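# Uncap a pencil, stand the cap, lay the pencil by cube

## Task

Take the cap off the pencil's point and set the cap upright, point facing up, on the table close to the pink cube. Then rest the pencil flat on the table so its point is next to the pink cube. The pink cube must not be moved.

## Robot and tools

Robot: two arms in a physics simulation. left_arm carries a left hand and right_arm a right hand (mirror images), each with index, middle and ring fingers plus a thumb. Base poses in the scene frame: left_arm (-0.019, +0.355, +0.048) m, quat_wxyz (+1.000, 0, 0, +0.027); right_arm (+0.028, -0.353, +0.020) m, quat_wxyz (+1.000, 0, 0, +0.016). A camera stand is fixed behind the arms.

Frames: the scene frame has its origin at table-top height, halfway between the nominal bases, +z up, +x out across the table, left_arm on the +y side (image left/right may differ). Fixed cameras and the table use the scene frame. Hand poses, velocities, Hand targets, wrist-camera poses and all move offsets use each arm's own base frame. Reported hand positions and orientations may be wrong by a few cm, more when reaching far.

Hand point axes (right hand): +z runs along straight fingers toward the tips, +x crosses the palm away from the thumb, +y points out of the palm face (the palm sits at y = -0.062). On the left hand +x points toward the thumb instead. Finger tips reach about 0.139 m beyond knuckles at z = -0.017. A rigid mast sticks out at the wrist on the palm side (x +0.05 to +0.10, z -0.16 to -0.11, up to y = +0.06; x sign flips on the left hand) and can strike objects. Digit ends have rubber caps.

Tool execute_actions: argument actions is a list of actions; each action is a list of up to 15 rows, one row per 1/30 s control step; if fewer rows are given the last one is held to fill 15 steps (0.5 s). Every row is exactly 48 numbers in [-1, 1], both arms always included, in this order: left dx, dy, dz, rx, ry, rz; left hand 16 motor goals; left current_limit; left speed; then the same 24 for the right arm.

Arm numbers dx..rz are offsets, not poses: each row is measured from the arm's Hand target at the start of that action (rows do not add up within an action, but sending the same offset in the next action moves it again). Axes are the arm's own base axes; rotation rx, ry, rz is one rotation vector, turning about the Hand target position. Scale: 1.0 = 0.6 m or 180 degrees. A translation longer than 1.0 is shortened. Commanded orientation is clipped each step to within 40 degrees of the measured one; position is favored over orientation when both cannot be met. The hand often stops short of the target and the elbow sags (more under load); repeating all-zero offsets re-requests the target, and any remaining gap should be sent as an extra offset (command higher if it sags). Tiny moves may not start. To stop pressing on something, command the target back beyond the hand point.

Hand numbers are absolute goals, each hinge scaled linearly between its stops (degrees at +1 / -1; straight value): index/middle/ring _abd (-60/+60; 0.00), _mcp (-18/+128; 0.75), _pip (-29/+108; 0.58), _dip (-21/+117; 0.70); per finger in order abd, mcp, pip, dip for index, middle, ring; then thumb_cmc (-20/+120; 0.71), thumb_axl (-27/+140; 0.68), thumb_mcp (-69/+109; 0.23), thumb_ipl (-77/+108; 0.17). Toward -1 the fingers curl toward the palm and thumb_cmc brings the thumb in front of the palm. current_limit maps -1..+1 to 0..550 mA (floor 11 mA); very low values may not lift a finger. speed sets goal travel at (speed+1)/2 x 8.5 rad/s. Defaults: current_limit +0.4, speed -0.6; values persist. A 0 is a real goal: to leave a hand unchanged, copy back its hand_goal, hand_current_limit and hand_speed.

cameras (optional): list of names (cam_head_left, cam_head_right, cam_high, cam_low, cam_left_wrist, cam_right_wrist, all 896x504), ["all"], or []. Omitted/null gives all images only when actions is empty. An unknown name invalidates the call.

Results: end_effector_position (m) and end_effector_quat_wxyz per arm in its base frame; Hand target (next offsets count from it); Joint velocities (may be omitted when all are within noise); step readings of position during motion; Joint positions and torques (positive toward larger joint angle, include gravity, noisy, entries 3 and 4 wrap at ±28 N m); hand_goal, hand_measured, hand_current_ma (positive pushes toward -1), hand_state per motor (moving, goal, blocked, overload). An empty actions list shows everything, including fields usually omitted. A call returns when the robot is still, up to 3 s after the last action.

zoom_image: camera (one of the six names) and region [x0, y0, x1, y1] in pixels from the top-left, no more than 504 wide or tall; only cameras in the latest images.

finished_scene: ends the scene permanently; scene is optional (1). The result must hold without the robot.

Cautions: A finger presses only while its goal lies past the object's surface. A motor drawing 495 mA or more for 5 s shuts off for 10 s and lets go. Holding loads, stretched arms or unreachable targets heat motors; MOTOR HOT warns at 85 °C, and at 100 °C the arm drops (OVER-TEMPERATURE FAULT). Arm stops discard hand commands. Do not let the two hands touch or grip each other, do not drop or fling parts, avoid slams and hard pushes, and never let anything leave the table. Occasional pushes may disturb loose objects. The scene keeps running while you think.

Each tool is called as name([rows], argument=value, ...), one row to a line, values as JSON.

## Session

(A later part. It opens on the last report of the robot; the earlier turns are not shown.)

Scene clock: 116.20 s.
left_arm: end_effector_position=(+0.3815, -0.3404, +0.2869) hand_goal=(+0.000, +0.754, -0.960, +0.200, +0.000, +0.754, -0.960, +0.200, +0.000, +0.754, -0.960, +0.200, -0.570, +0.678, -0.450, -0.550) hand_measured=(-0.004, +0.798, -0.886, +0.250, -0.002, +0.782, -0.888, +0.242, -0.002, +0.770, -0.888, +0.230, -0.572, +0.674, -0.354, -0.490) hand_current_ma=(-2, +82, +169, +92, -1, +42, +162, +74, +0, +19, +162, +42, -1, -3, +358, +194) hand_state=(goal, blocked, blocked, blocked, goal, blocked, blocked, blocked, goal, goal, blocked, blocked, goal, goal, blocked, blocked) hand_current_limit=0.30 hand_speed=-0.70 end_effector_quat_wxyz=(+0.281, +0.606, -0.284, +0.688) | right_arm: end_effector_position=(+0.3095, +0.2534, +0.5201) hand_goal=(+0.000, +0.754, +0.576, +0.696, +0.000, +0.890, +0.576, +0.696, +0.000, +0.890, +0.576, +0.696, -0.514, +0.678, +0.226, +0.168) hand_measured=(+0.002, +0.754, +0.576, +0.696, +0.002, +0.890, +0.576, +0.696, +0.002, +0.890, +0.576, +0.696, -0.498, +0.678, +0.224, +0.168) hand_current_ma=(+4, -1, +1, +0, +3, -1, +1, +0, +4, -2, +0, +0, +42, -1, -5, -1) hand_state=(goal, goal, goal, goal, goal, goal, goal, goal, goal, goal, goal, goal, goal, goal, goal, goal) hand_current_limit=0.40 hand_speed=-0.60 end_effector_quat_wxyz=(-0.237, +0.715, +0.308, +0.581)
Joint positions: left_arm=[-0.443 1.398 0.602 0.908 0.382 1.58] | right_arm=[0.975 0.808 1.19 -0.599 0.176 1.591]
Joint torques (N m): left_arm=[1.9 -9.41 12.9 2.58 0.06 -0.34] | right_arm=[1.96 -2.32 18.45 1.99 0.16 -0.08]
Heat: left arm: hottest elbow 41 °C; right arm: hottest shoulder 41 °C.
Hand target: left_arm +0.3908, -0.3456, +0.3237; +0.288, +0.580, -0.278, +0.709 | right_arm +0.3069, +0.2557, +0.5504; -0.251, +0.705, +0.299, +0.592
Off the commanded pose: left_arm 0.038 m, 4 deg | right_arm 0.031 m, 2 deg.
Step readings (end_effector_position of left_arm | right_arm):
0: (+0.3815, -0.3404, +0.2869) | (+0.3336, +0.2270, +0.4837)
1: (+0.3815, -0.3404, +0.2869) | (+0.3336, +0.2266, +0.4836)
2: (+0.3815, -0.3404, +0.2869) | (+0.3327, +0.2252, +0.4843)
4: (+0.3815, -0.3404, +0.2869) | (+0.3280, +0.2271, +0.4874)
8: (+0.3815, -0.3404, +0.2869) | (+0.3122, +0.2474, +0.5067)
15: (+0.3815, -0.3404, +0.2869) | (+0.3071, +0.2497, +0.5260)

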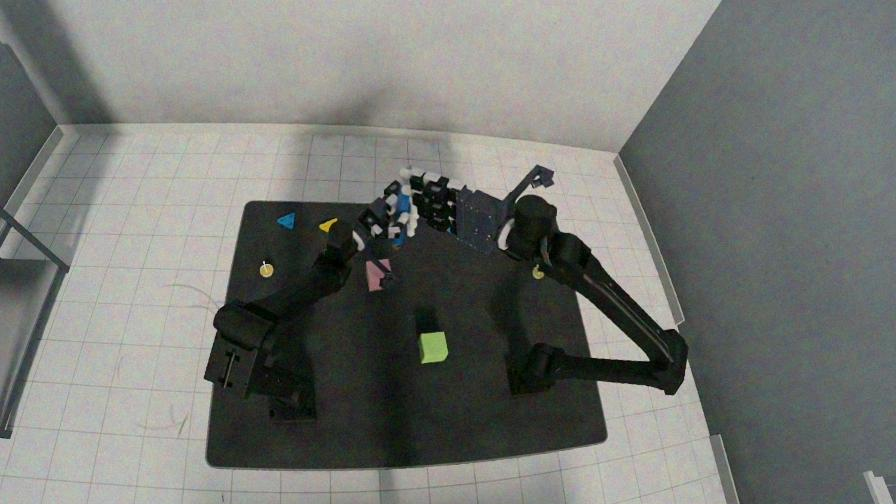

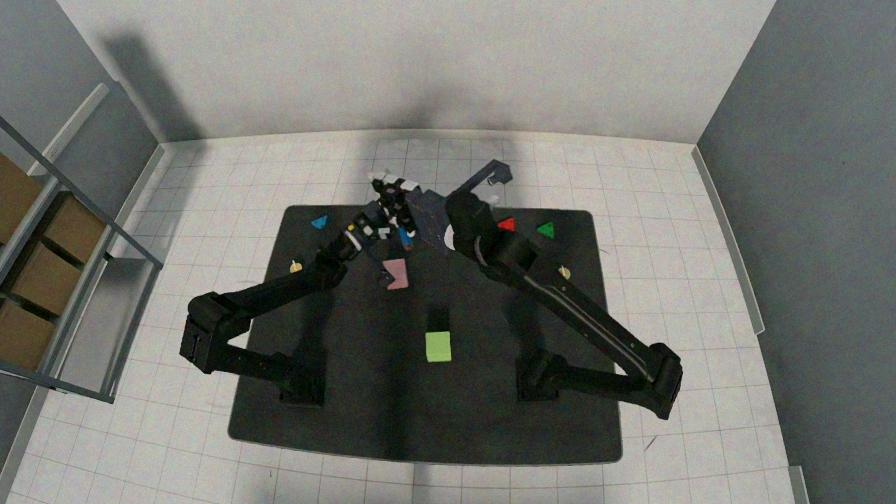

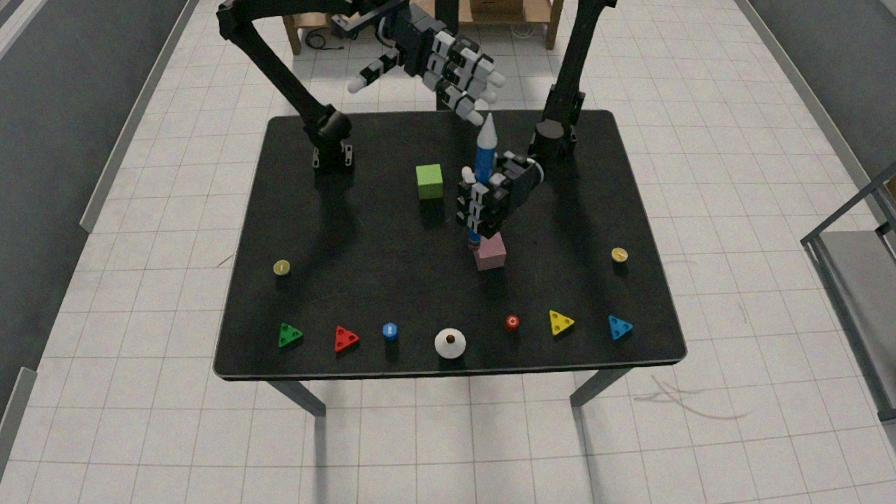

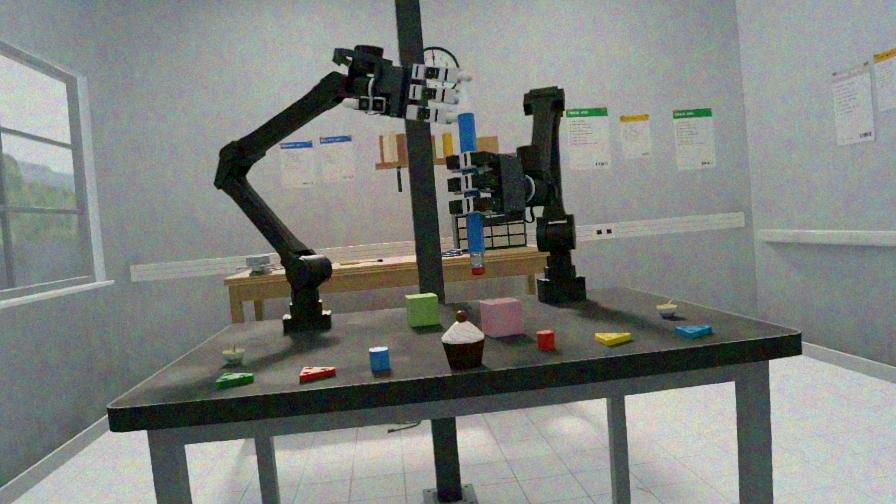

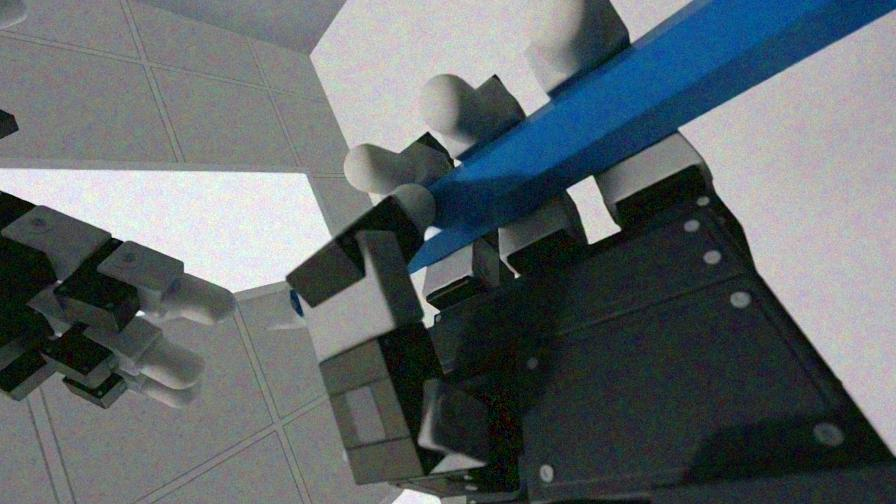

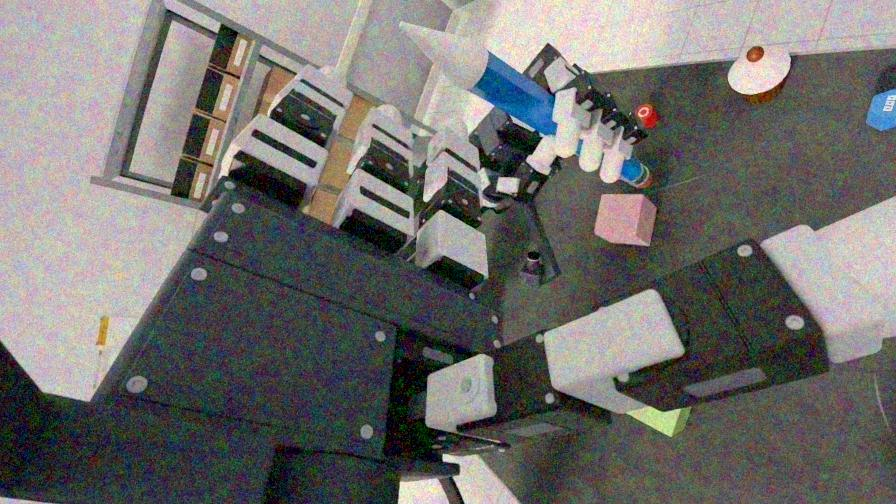

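execute_actions([
  [[0,0,0,0,0,0,0,0.754,-0.96,0.2,0,0.754,-0.96,0.2,0,0.754,-0.96,0.2,-0.571,0.678,-0.45,-0.55,0.3,-0.7,0.0735,0.0912,0,0,0,0,0,0.754,0.576,0.696,0,0.89,0.576,0.696,0,0.89,0.576,0.696,-0.514,0.678,0.226,0.168,0.4,-0.6]],
], cameras=["cam_low","cam_high","cam_right_wrist","cam_head_right"])

zoom_image(camera="cam_low", region=[380, 50, 540, 210])

zoom_image(camera="cam_high", region=[400, 60, 540, 200])

Scene clock: 119.63 s.
left_arm: end_effector_position=(+0.3815, -0.3404, +0.2869) hand_goal=(+0.000, +0.754, -0.960, +0.200, +0.000, +0.754, -0.960, +0.200, +0.000, +0.754, -0.960, +0.200, -0.570, +0.678, -0.450, -0.550) hand_measured=(-0.004, +0.798, -0.886, +0.250, -0.002, +0.782, -0.888, +0.242, -0.002, +0.770, -0.888, +0.230, -0.572, +0.674, -0.354, -0.490) hand_current_ma=(-2, +82, +169, +92, -1, +42, +162, +74, +0, +19, +162, +42, -1, -3, +358, +194) hand_state=(goal, blocked, blocked, blocked, goal, blocked, blocked, blocked, goal, goal, blocked, blocked, goal, goal, blocked, blocked) hand_current_limit=0.30 hand_speed=-0.70 end_effector_quat_wxyz=(+0.281, +0.606, -0.284, +0.688) | right_arm: end_effector_position=(+0.3485, +0.3141, +0.5034) hand_goal=(+0.000, +0.754, +0.576, +0.696, +0.000, +0.890, +0.576, +0.696, +0.000, +0.890, +0.576, +0.696, -0.514, +0.678, +0.226, +0.168) hand_measured=(+0.002, +0.754, +0.576, +0.696, +0.002, +0.890, +0.576, +0.696, +0.002, +0.890, +0.576, +0.696, -0.498, +0.678, +0.224, +0.168) hand_current_ma=(+4, -1, +1, +0, +3, -1, +1, +0, +4, -2, +0, +0, +42, -1, -5, -1) hand_state=(goal, goal, goal, goal, goal, goal, goal, goal, goal, goal, goal, goal, goal, goal, goal, goal) hand_current_limit=0.40 hand_speed=-0.60 end_effector_quat_wxyz=(-0.232, +0.726, +0.320, +0.562)
Joint positions: left_arm=[-0.443 1.398 0.602 0.908 0.382 1.58] | right_arm=[0.975 0.99 1.265 -0.541 0.163 1.591]
Joint torques (N m): left_arm=[1.67 -9 12.86 2.71 -0.03 -0.28] | right_arm=[0.62 -6.95 19.06 2.95 -0.02 -0.11]
Heat: left arm: hottest elbow 41 °C; right arm: hottest shoulder 41 °C.
Hand target: left_arm +0.3908, -0.3456, +0.3237; +0.288, +0.580, -0.278, +0.709 | right_arm +0.3510, +0.3104, +0.5504; -0.251, +0.705, +0.300, +0.592
Off the commanded pose: left_arm 0.038 m, 4 deg | right_arm 0.047 m, 5 deg.
Step readings (end_effector_position of left_arm | right_arm):
0: (+0.3815, -0.3404, +0.2869) | (+0.3095, +0.2534, +0.5201)
1: (+0.3815, -0.3404, +0.2869) | (+0.3097, +0.2536, +0.5201)
2: (+0.3815, -0.3404, +0.2869) | (+0.3107, +0.2552, +0.5194)
4: (+0.3815, -0.3404, +0.2869) | (+0.3170, +0.2644, +0.5214)
8: (+0.3815, -0.3404, +0.2869) | (+0.3351, +0.2931, +0.5218)
15: (+0.3815, -0.3404, +0.2869) | (+0.3483, +0.3145, +0.4992)
Images, in order (width x height): cam_head_right 896x504, cam_high 896x504, cam_low 896x504, cam_right_wrist 896x504.

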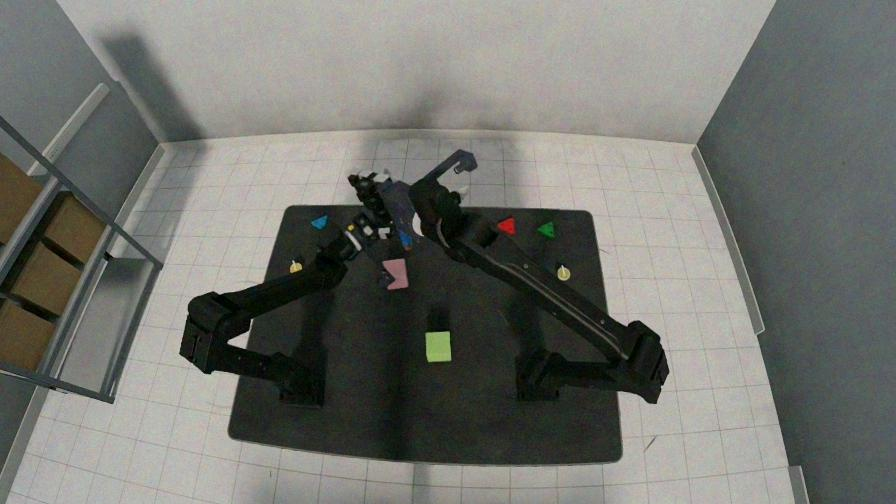

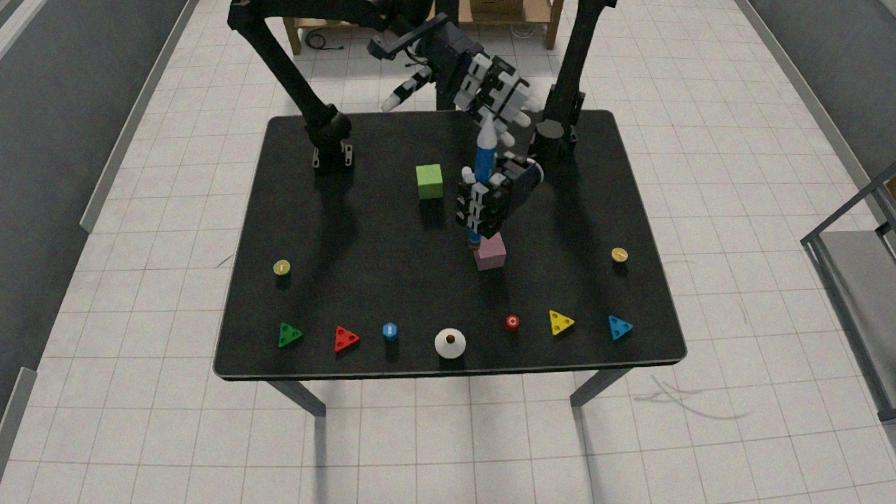

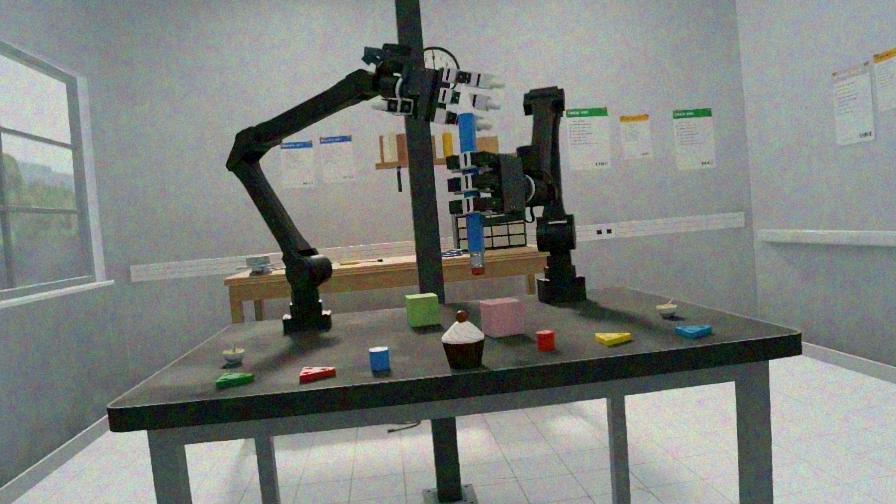

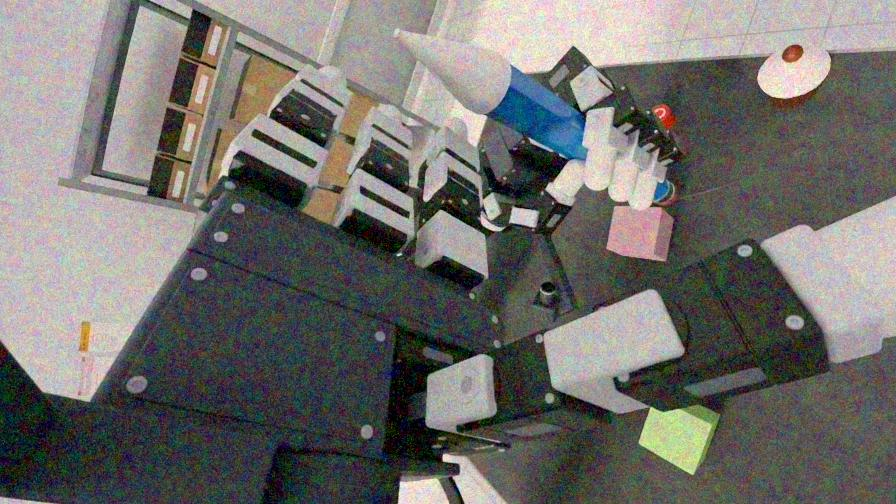

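Scaled by 3.150.

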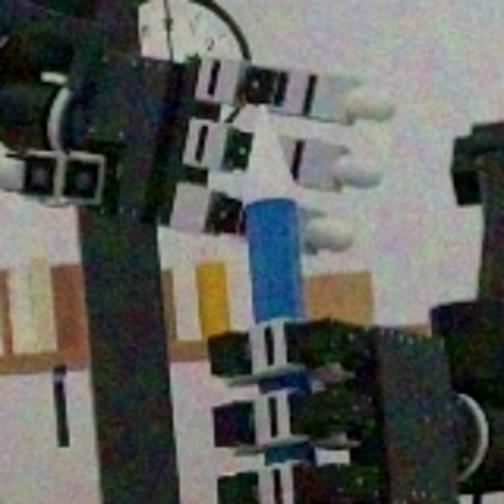

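Scaled by 3.600.

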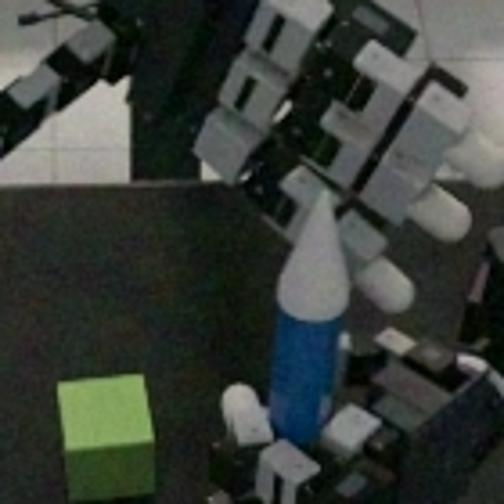

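execute_actions([
  [[0,0,0,0,0,0,0,0.754,-0.96,0.2,0,0.754,-0.96,0.2,0,0.754,-0.96,0.2,-0.571,0.678,-0.45,-0.55,0.3,-0.7,0.04,0.03,0.05,0.016,-0.0154,0,0,0.754,0.576,0.696,0,0.89,0.576,0.696,0,0.89,0.576,0.696,-0.514,0.678,0.226,0.168,0.4,-0.6]],
  [[0,0,0,0,0,0,0,0.754,-0.96,0.2,0,0.754,-0.96,0.2,0,0.754,-0.96,0.2,-0.571,0.678,-0.45,-0.55,0.3,-0.7,0.045,0.04,0.02,0,0,0,0,0.754,0.576,0.696,0,0.89,0.576,0.696,0,0.89,0.576,0.696,-0.514,0.678,0.226,0.168,0.4,-0.6]],
], cameras=["cam_low","cam_high","cam_right_wrist","cam_head_right"])

zoom_image(camera="cam_low", region=[380, 50, 540, 210])

zoom_image(camera="cam_high", region=[400, 60, 540, 200])

zoom_image(camera="cam_head_right", region=[330, 130, 450, 260])

Scene clock: 122.87 s.
left_arm: end_effector_position=(+0.3815, -0.3404, +0.2869) hand_goal=(+0.000, +0.754, -0.960, +0.200, +0.000, +0.754, -0.960, +0.200, +0.000, +0.754, -0.960, +0.200, -0.570, +0.678, -0.450, -0.550) hand_measured=(-0.004, +0.798, -0.886, +0.250, -0.002, +0.782, -0.888, +0.242, -0.002, +0.770, -0.888, +0.230, -0.572, +0.674, -0.354, -0.490) hand_current_ma=(-2, +82, +169, +92, -1, +42, +162, +74, +0, +19, +162, +42, -1, -3, +358, +194) hand_state=(goal, blocked, blocked, blocked, goal, blocked, blocked, blocked, goal, goal, blocked, blocked, goal, goal, blocked, blocked) hand_current_limit=0.30 hand_speed=-0.70 end_effector_quat_wxyz=(+0.281, +0.606, -0.284, +0.688) | right_arm: end_effector_position=(+0.3952, +0.3526, +0.5529) hand_goal=(+0.000, +0.754, +0.576, +0.696, +0.000, +0.890, +0.576, +0.696, +0.000, +0.890, +0.576, +0.696, -0.514, +0.678, +0.226, +0.168) hand_measured=(+0.002, +0.754, +0.576, +0.696, +0.002, +0.890, +0.576, +0.696, +0.002, +0.890, +0.576, +0.696, -0.498, +0.678, +0.224, +0.168) hand_current_ma=(+4, -1, +1, +0, +3, -1, +1, +0, +4, -2, +0, +0, +42, -1, -5, -1) hand_state=(goal, goal, goal, goal, goal, goal, goal, goal, goal, goal, goal, goal, goal, goal, goal, goal) hand_current_limit=0.40 hand_speed=-0.60 end_effector_quat_wxyz=(-0.253, +0.703, +0.301, +0.592)
Joint positions: left_arm=[-0.443 1.398 0.602 0.908 0.382 1.58] | right_arm=[0.928 1.141 1.445 -0.476 0.118 1.591]
Joint torques (N m): left_arm=[0.73 -9.11 12.94 2.63 0.02 -0.32] | right_arm=[0.62 -7.94 19.18 2.81 -0.07 -0.25]
Heat: left arm: hottest elbow 41 °C; right arm: hottest shoulder 41 °C.
Hand target: left_arm +0.3908, -0.3456, +0.3237; +0.288, +0.580, -0.278, +0.709 | right_arm +0.4021, +0.3524, +0.5925; -0.261, +0.684, +0.290, +0.616
Off the commanded pose: left_arm 0.038 m, 4 deg | right_arm 0.040 m, 4 deg.
Step readings (end_effector_position of left_arm | right_arm):
0: (+0.3815, -0.3404, +0.2869) | (+0.3485, +0.3141, +0.5034)
1: (+0.3815, -0.3404, +0.2869) | (+0.3486, +0.3141, +0.5037)
2: (+0.3815, -0.3404, +0.2869) | (+0.3487, +0.3145, +0.5050)
4: (+0.3815, -0.3404, +0.2869) | (+0.3509, +0.3165, +0.5111)
8: (+0.3815, -0.3404, +0.2869) | (+0.3588, +0.3200, +0.5325)
15: (+0.3815, -0.3404, +0.2869) | (+0.3643, +0.3231, +0.5476)
16: (+0.3815, -0.3404, +0.2869) | (+0.3649, +0.3239, +0.5472)
17: (+0.3815, -0.3404, +0.2869) | (+0.3660, +0.3257, +0.5469)
19: (+0.3815, -0.3404, +0.2869) | (+0.3716, +0.3320, +0.5496)
23: (+0.3815, -0.3404, +0.2869) | (+0.3869, +0.3452, +0.5543)
30: (+0.3815, -0.3404, +0.2869) | (+0.3955, +0.3530, +0.5463)
Images, in order (width x height): cam_head_right 896x504, cam_high 896x504, cam_low 896x504, cam_right_wrist 896x504.

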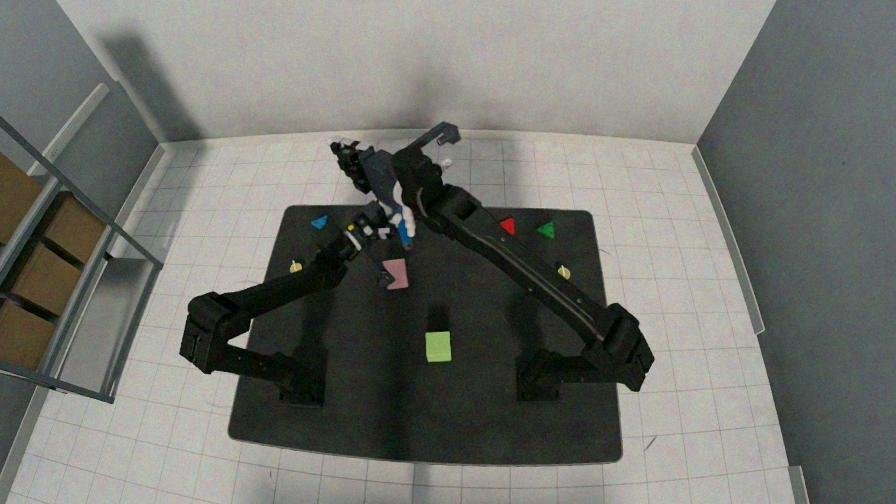

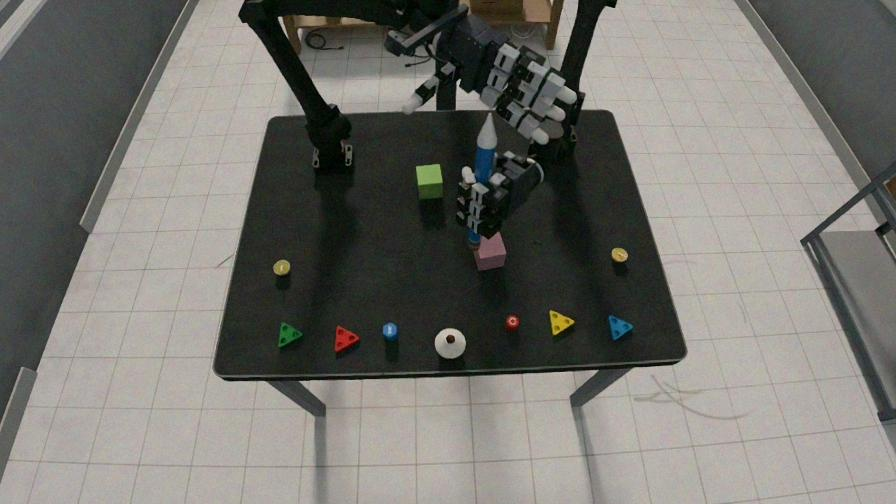

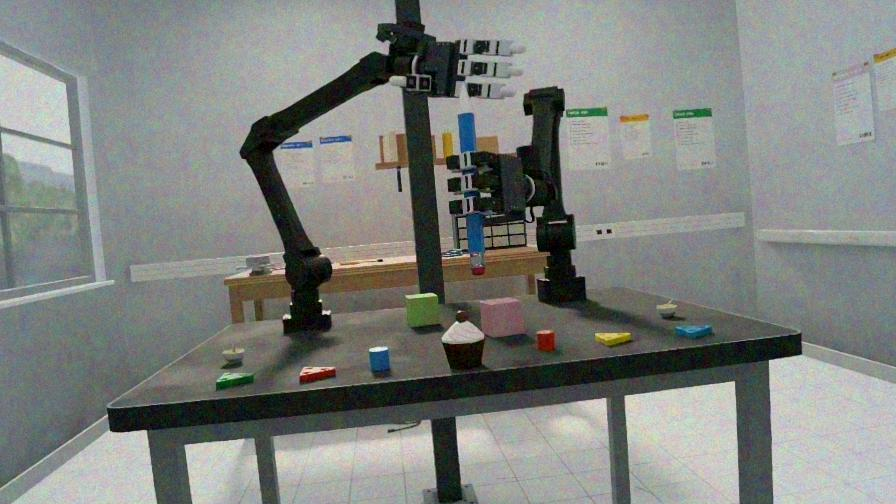

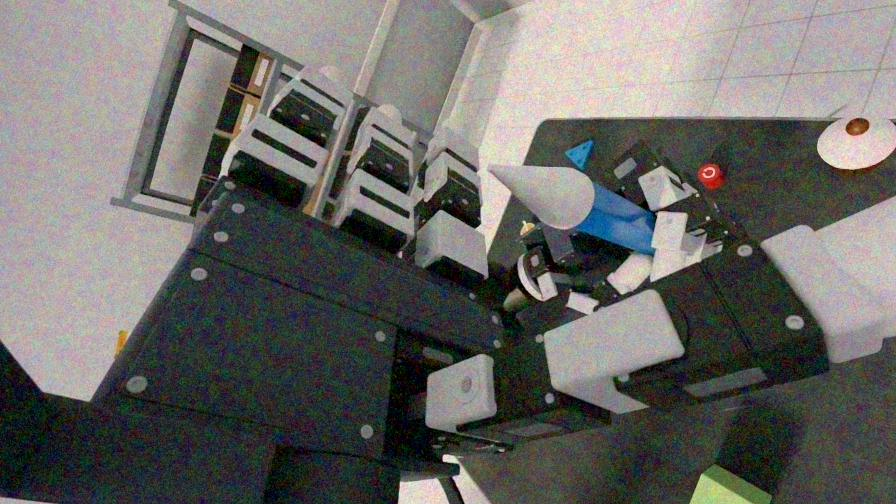

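Scaled by 3.150.

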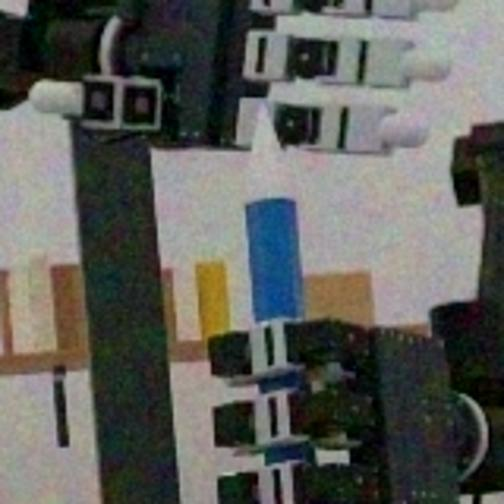

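Scaled by 3.600.

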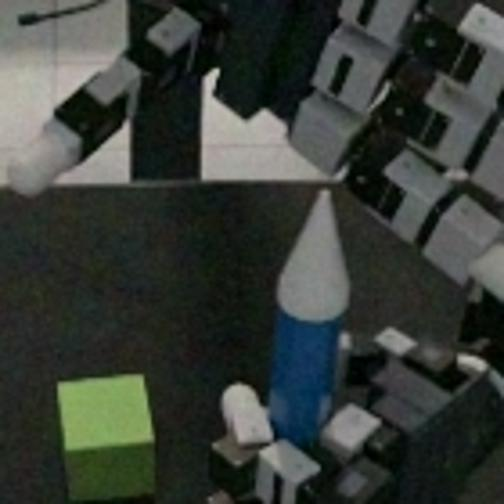

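Scaled by 3.877.

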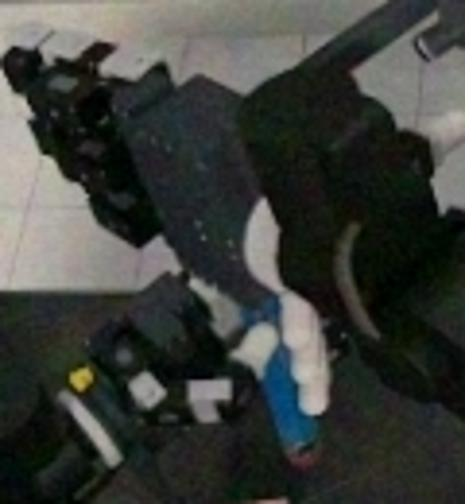

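execute_actions([
  [[0,0,0,0,0,0,0,0.754,-0.96,0.2,0,0.754,-0.96,0.2,0,0.754,-0.96,0.2,-0.571,0.678,-0.45,-0.55,0.3,-0.7,0.0643,0.0313,-0.042,0,0,0,0,0.754,0.576,0.696,0,0.89,0.576,0.696,0,0.89,0.576,0.696,-0.514,0.678,0.226,0.168,0.4,-0.6]],
], cameras=["cam_low","cam_high","cam_right_wrist","cam_head_right"])

zoom_image(camera="cam_low", region=[380, 50, 540, 210])

zoom_image(camera="cam_high", region=[400, 60, 540, 200])

Scene clock: 125.53 s.
left_arm: end_effector_position=(+0.3816, -0.3404, +0.2868) hand_goal=(+0.000, +0.754, -0.960, +0.200, +0.000, +0.754, -0.960, +0.200, +0.000, +0.754, -0.960, +0.200, -0.570, +0.678, -0.450, -0.550) hand_measured=(-0.006, +0.798, -0.886, +0.248, -0.002, +0.782, -0.888, +0.238, -0.002, +0.770, -0.890, +0.226, -0.572, +0.674, -0.352, -0.490) hand_current_ma=(-2, +82, +169, +91, -1, +42, +162, +61, +0, +19, +152, +35, -1, -2, +357, +190) hand_state=(goal, blocked, blocked, blocked, goal, blocked, blocked, blocked, goal, goal, blocked, blocked, goal, goal, blocked, blocked) hand_current_limit=0.30 hand_speed=-0.70 end_effector_quat_wxyz=(+0.281, +0.606, -0.284, +0.688) | right_arm: end_effector_position=(+0.4359, +0.3697, +0.5259) hand_goal=(+0.000, +0.754, +0.576, +0.696, +0.000, +0.890, +0.576, +0.696, +0.000, +0.890, +0.576, +0.696, -0.514, +0.678, +0.226, +0.168) hand_measured=(+0.002, +0.754, +0.576, +0.696, +0.002, +0.890, +0.576, +0.696, +0.002, +0.888, +0.576, +0.696, -0.498, +0.678, +0.224, +0.168) hand_current_ma=(+4, -1, +1, +0, +3, -1, +1, +0, +4, -2, +0, +0, +42, -1, -5, -1) hand_state=(goal, goal, goal, goal, goal, goal, goal, goal, goal, goal, goal, goal, goal, goal, goal, goal) hand_current_limit=0.40 hand_speed=-0.60 end_effector_quat_wxyz=(-0.251, +0.707, +0.299, +0.589)
Joint positions: left_arm=[-0.443 1.398 0.602 0.908 0.382 1.58] | right_arm=[0.874 1.225 1.445 -0.402 0.069 1.586]
Joint torques (N m): left_arm=[2.02 -8.94 13.16 2.65 0.03 -0.39] | right_arm=[0.91 -10.64 18.77 3.19 -0.05 -0.26]
Heat: left arm: hottest elbow 42 °C; right arm: hottest elbow 41 °C.
Hand target: left_arm +0.3908, -0.3456, +0.3238; +0.288, +0.580, -0.278, +0.709 | right_arm +0.4406, +0.3711, +0.5673; -0.261, +0.684, +0.290, +0.616
Off the commanded pose: left_arm 0.038 m, 4 deg | right_arm 0.042 m, 4 deg.
Step readings (end_effector_position of left_arm | right_arm):
0: (+0.3815, -0.3404, +0.2869) | (+0.3952, +0.3526, +0.5529)
1: (+0.3815, -0.3404, +0.2869) | (+0.3952, +0.3529, +0.5528)
2: (+0.3815, -0.3404, +0.2869) | (+0.3960, +0.3542, +0.5529)
4: (+0.3815, -0.3404, +0.2869) | (+0.4017, +0.3578, +0.5541)
8: (+0.3815, -0.3404, +0.2869) | (+0.4203, +0.3604, +0.5468)
15: (+0.3816, -0.3404, +0.2868) | (+0.4356, +0.3694, +0.5252)
Images, in order (width x height): cam_head_right 896x504, cam_high 896x504, cam_low 896x504, cam_right_wrist 896x504.

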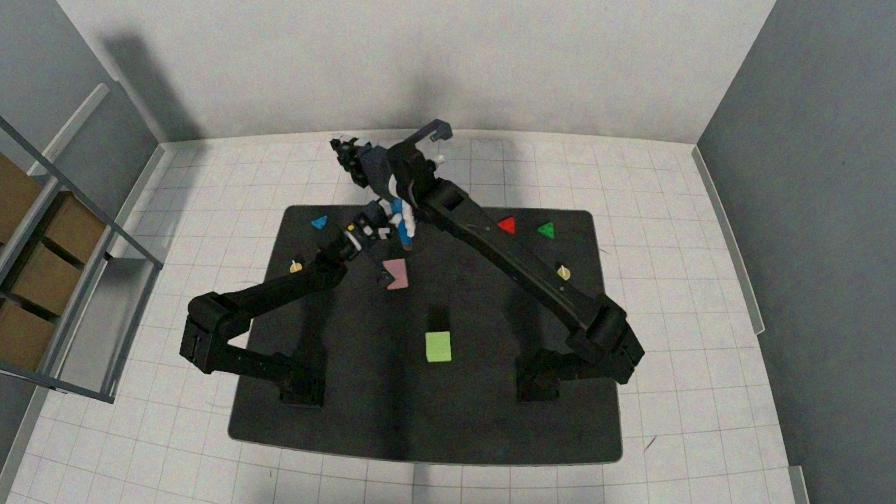

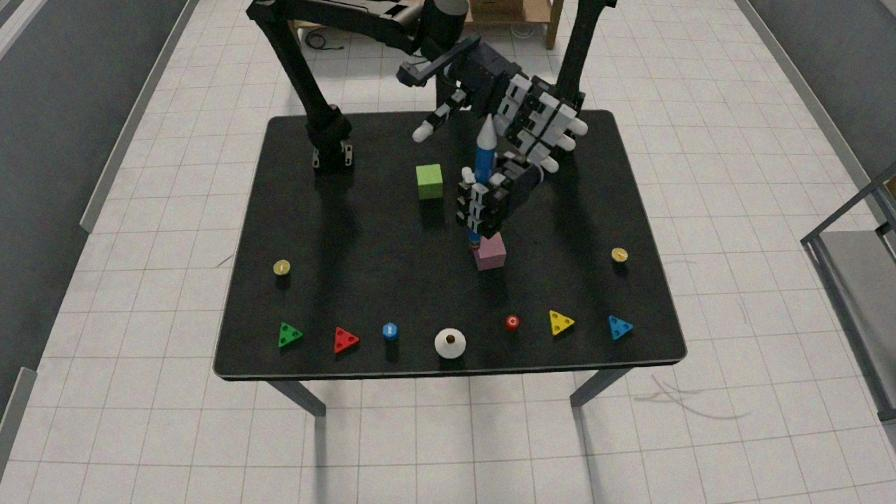

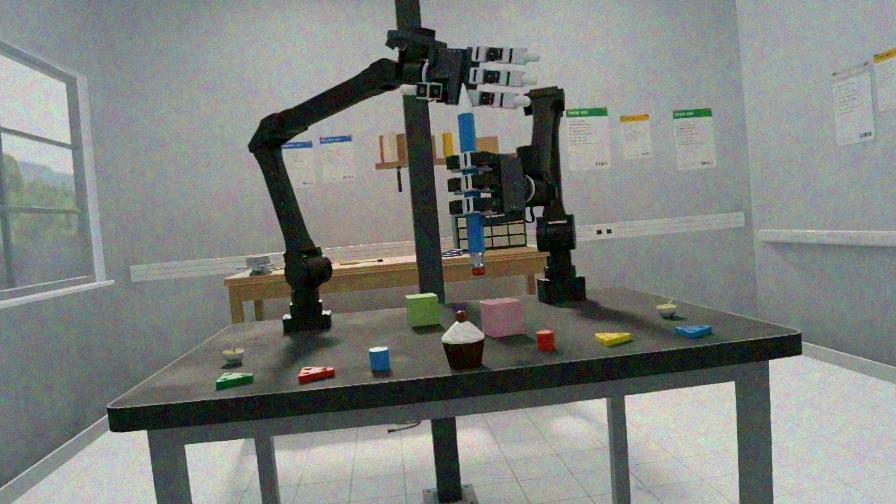

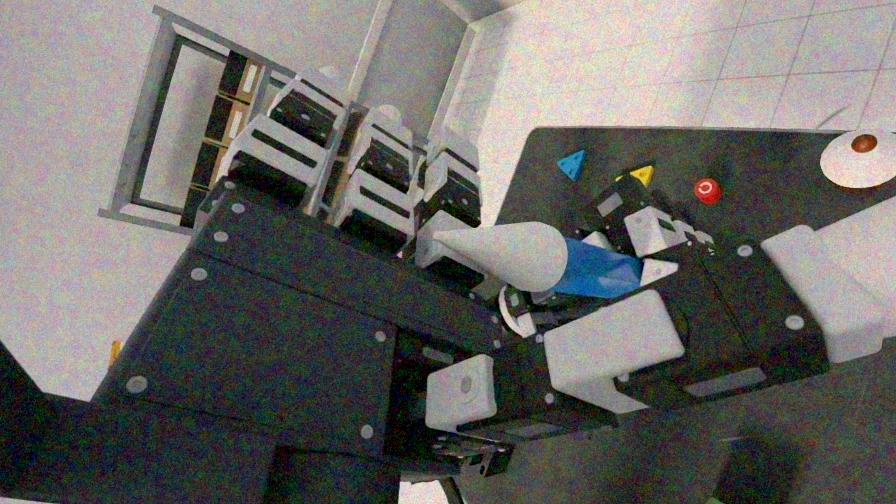

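Scaled by 3.150.

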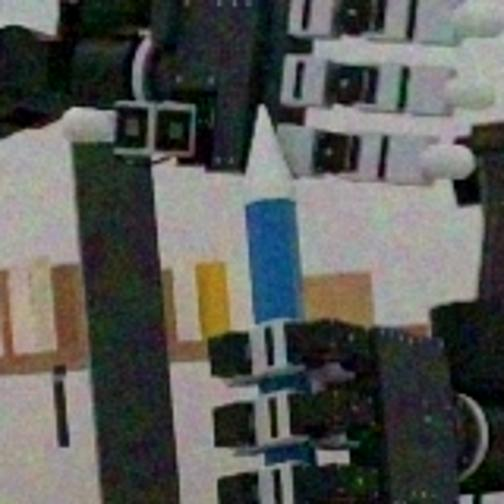

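Scaled by 3.600.

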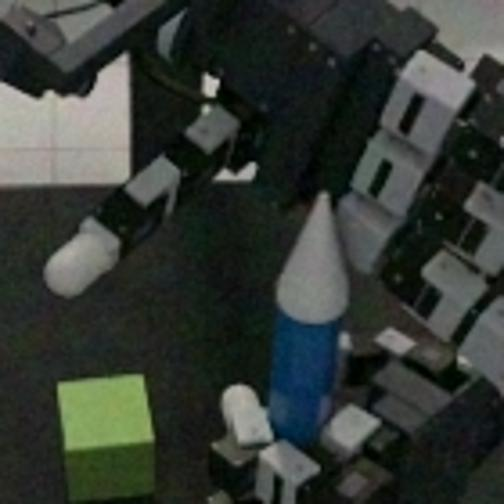

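execute_actions([
  [[0,0,0,0,0,0,0,0.754,-0.96,0.2,0,0.754,-0.96,0.2,0,0.754,-0.96,0.2,-0.571,0.678,-0.45,-0.55,0.3,-0.7,-0.02,0.004,-0.024,0,0,0,0,0.754,0.576,0.696,0,0.89,0.576,0.696,0,0.89,0.576,0.696,-0.514,0.678,0.226,0.168,0.4,-0.6]],
  [[0,0,0,0,0,0,0,0.754,-0.96,0.2,0,0.754,-0.96,0.2,0,0.754,-0.96,0.2,-0.571,0.678,-0.45,-0.55,0.3,-0.7,0,0,0,0,0,0,0,0.754,-0.5,0.696,0,0.89,0.576,0.696,0,0.89,0.576,0.696,-0.514,0.678,0.226,0.168,0.2,-0.7]],
], cameras=["cam_low","cam_high","cam_right_wrist","cam_head_right"])

zoom_image(camera="cam_low", region=[380, 50, 540, 210])

zoom_image(camera="cam_high", region=[400, 60, 540, 200])

Scene clock: 128.93 s.
left_arm: end_effector_position=(+0.3816, -0.3404, +0.2868) hand_goal=(+0.000, +0.754, -0.960, +0.200, +0.000, +0.754, -0.960, +0.200, +0.000, +0.754, -0.960, +0.200, -0.570, +0.678, -0.450, -0.550) hand_measured=(-0.006, +0.798, -0.886, +0.248, -0.002, +0.782, -0.888, +0.238, -0.002, +0.770, -0.890, +0.226, -0.572, +0.674, -0.352, -0.490) hand_current_ma=(-2, +82, +169, +91, -1, +42, +162, +61, +0, +19, +152, +35, -1, -2, +357, +190) hand_state=(goal, blocked, blocked, blocked, goal, blocked, blocked, blocked, goal, goal, blocked, blocked, goal, goal, blocked, blocked) hand_current_limit=0.30 hand_speed=-0.70 end_effector_quat_wxyz=(+0.281, +0.606, -0.284, +0.688) | right_arm: end_effector_position=(+0.4344, +0.3724, +0.5335) hand_goal=(+0.000, +0.754, -0.500, +0.696, +0.000, +0.890, +0.576, +0.696, +0.000, +0.890, +0.576, +0.696, -0.514, +0.678, +0.226, +0.168) hand_measured=(+0.002, +0.754, -0.496, +0.696, +0.002, +0.890, +0.576, +0.696, +0.002, +0.888, +0.576, +0.696, -0.498, +0.678, +0.224, +0.168) hand_current_ma=(+4, -1, +8, +0, +3, -1, +1, +0, +4, -2, +0, +0, +42, -1, -5, -1) hand_state=(goal, goal, goal, goal, goal, goal, goal, goal, goal, goal, goal, goal, goal, goal, goal, goal) hand_current_limit=0.20 hand_speed=-0.70 end_effector_quat_wxyz=(-0.253, +0.699, +0.293, +0.601)
Joint positions: left_arm=[-0.443 1.398 0.602 0.908 0.382 1.58] | right_arm=[0.885 1.225 1.445 -0.371 0.089 1.586]
Joint torques (N m): left_arm=[0.91 -9.05 12.92 2.62 0.01 -0.32] | right_arm=[1.9 -11.69 14.19 3.19 0.13 -0.24]
Heat: left arm: hottest elbow 42 °C; right arm: hottest shoulder 40 °C.
Hand target: left_arm +0.3908, -0.3456, +0.3238; +0.288, +0.580, -0.278, +0.709 | right_arm +0.4286, +0.3736, +0.5529; -0.261, +0.684, +0.290, +0.616
Off the commanded pose: left_arm 0.038 m, 4 deg | right_arm 0.020 m, 3 deg.
Step readings (end_effector_position of left_arm | right_arm):
0: (+0.3816, -0.3404, +0.2868) | (+0.4359, +0.3697, +0.5259)
1: (+0.3816, -0.3404, +0.2868) | (+0.4359, +0.3698, +0.5260)
2: (+0.3816, -0.3404, +0.2868) | (+0.4361, +0.3695, +0.5266)
4: (+0.3816, -0.3404, +0.2868) | (+0.4367, +0.3689, +0.5286)
8: (+0.3816, -0.3404, +0.2868) | (+0.4364, +0.3697, +0.5323)
15: (+0.3816, -0.3404, +0.2868) | (+0.4343, +0.3725, +0.5334)
16: (+0.3816, -0.3404, +0.2868) | (+0.4343, +0.3725, +0.5334)
17: (+0.3816, -0.3404, +0.2868) | (+0.4343, +0.3725, +0.5334)
19: (+0.3816, -0.3404, +0.2868) | (+0.4344, +0.3724, +0.5335)
23: (+0.3816, -0.3404, +0.2868) | (+0.4344, +0.3724, +0.5335)
30: (+0.3816, -0.3404, +0.2868) | (+0.4344, +0.3724, +0.5335)
Images, in order (width x height): cam_head_right 896x504, cam_high 896x504, cam_low 896x504, cam_right_wrist 896x504.

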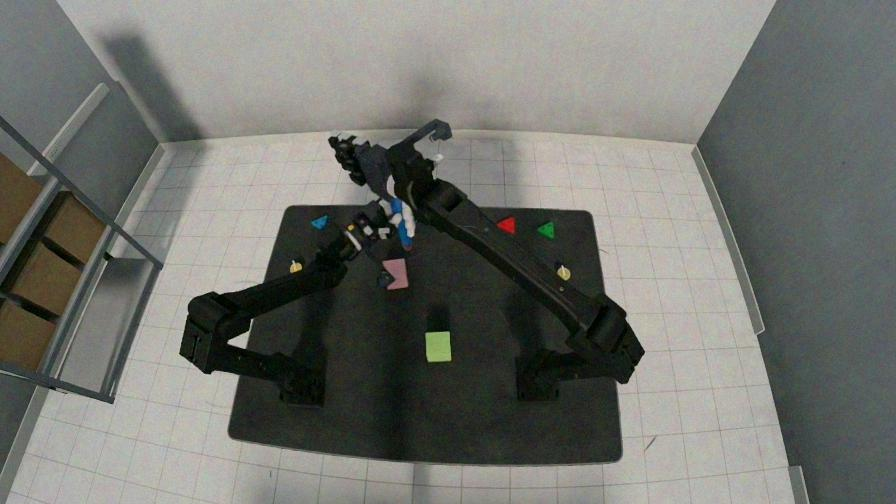

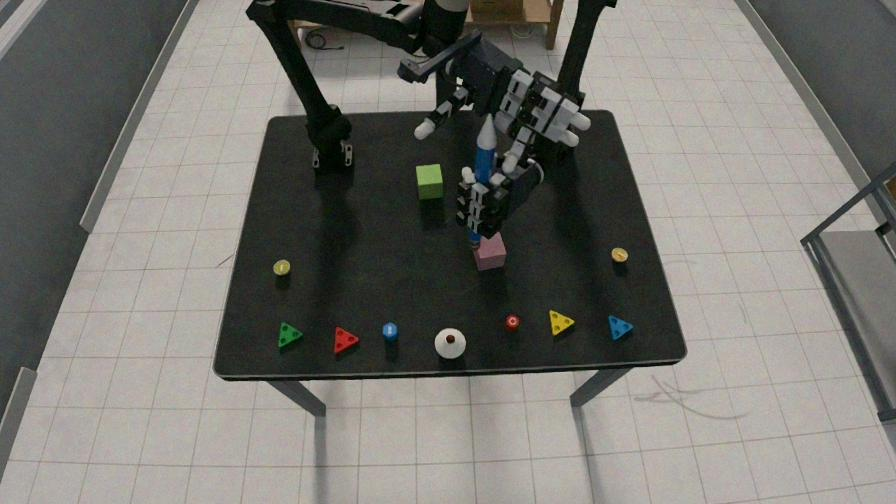

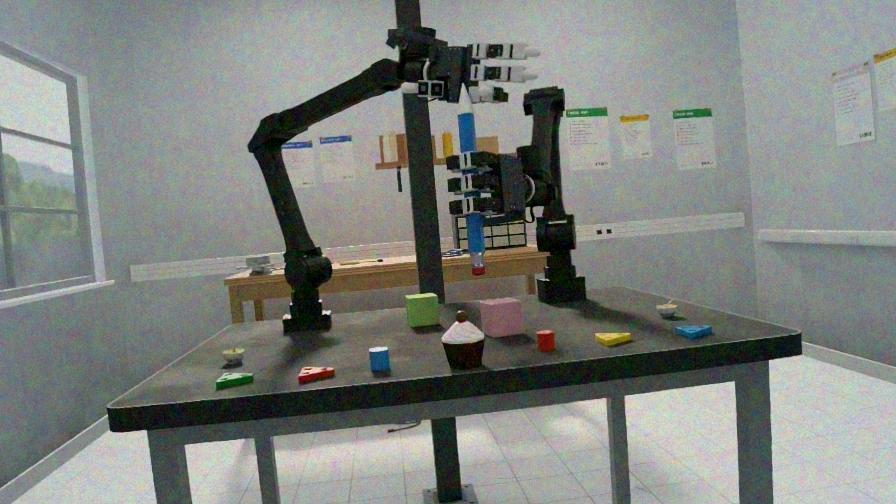

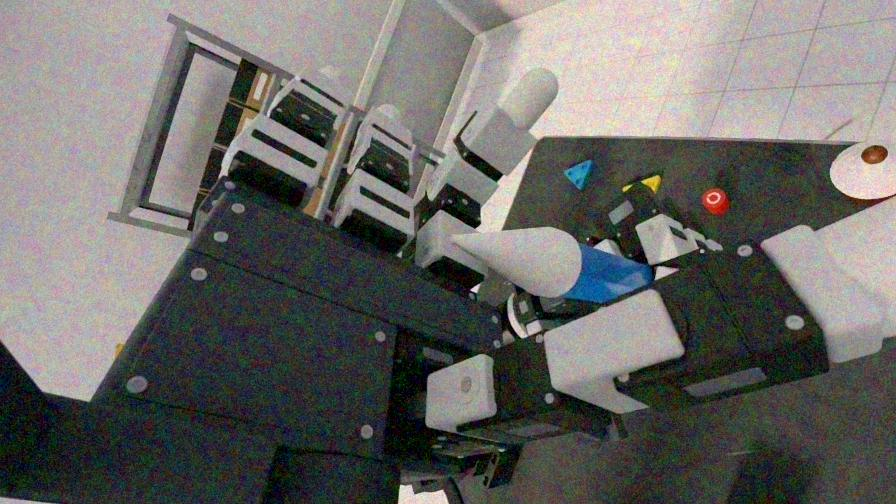

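Scaled by 3.150.

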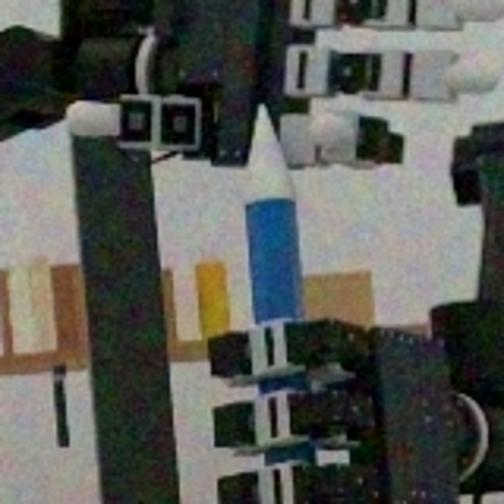

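Scaled by 3.600.

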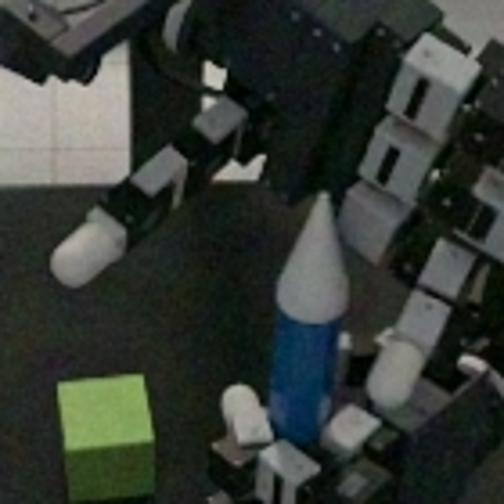

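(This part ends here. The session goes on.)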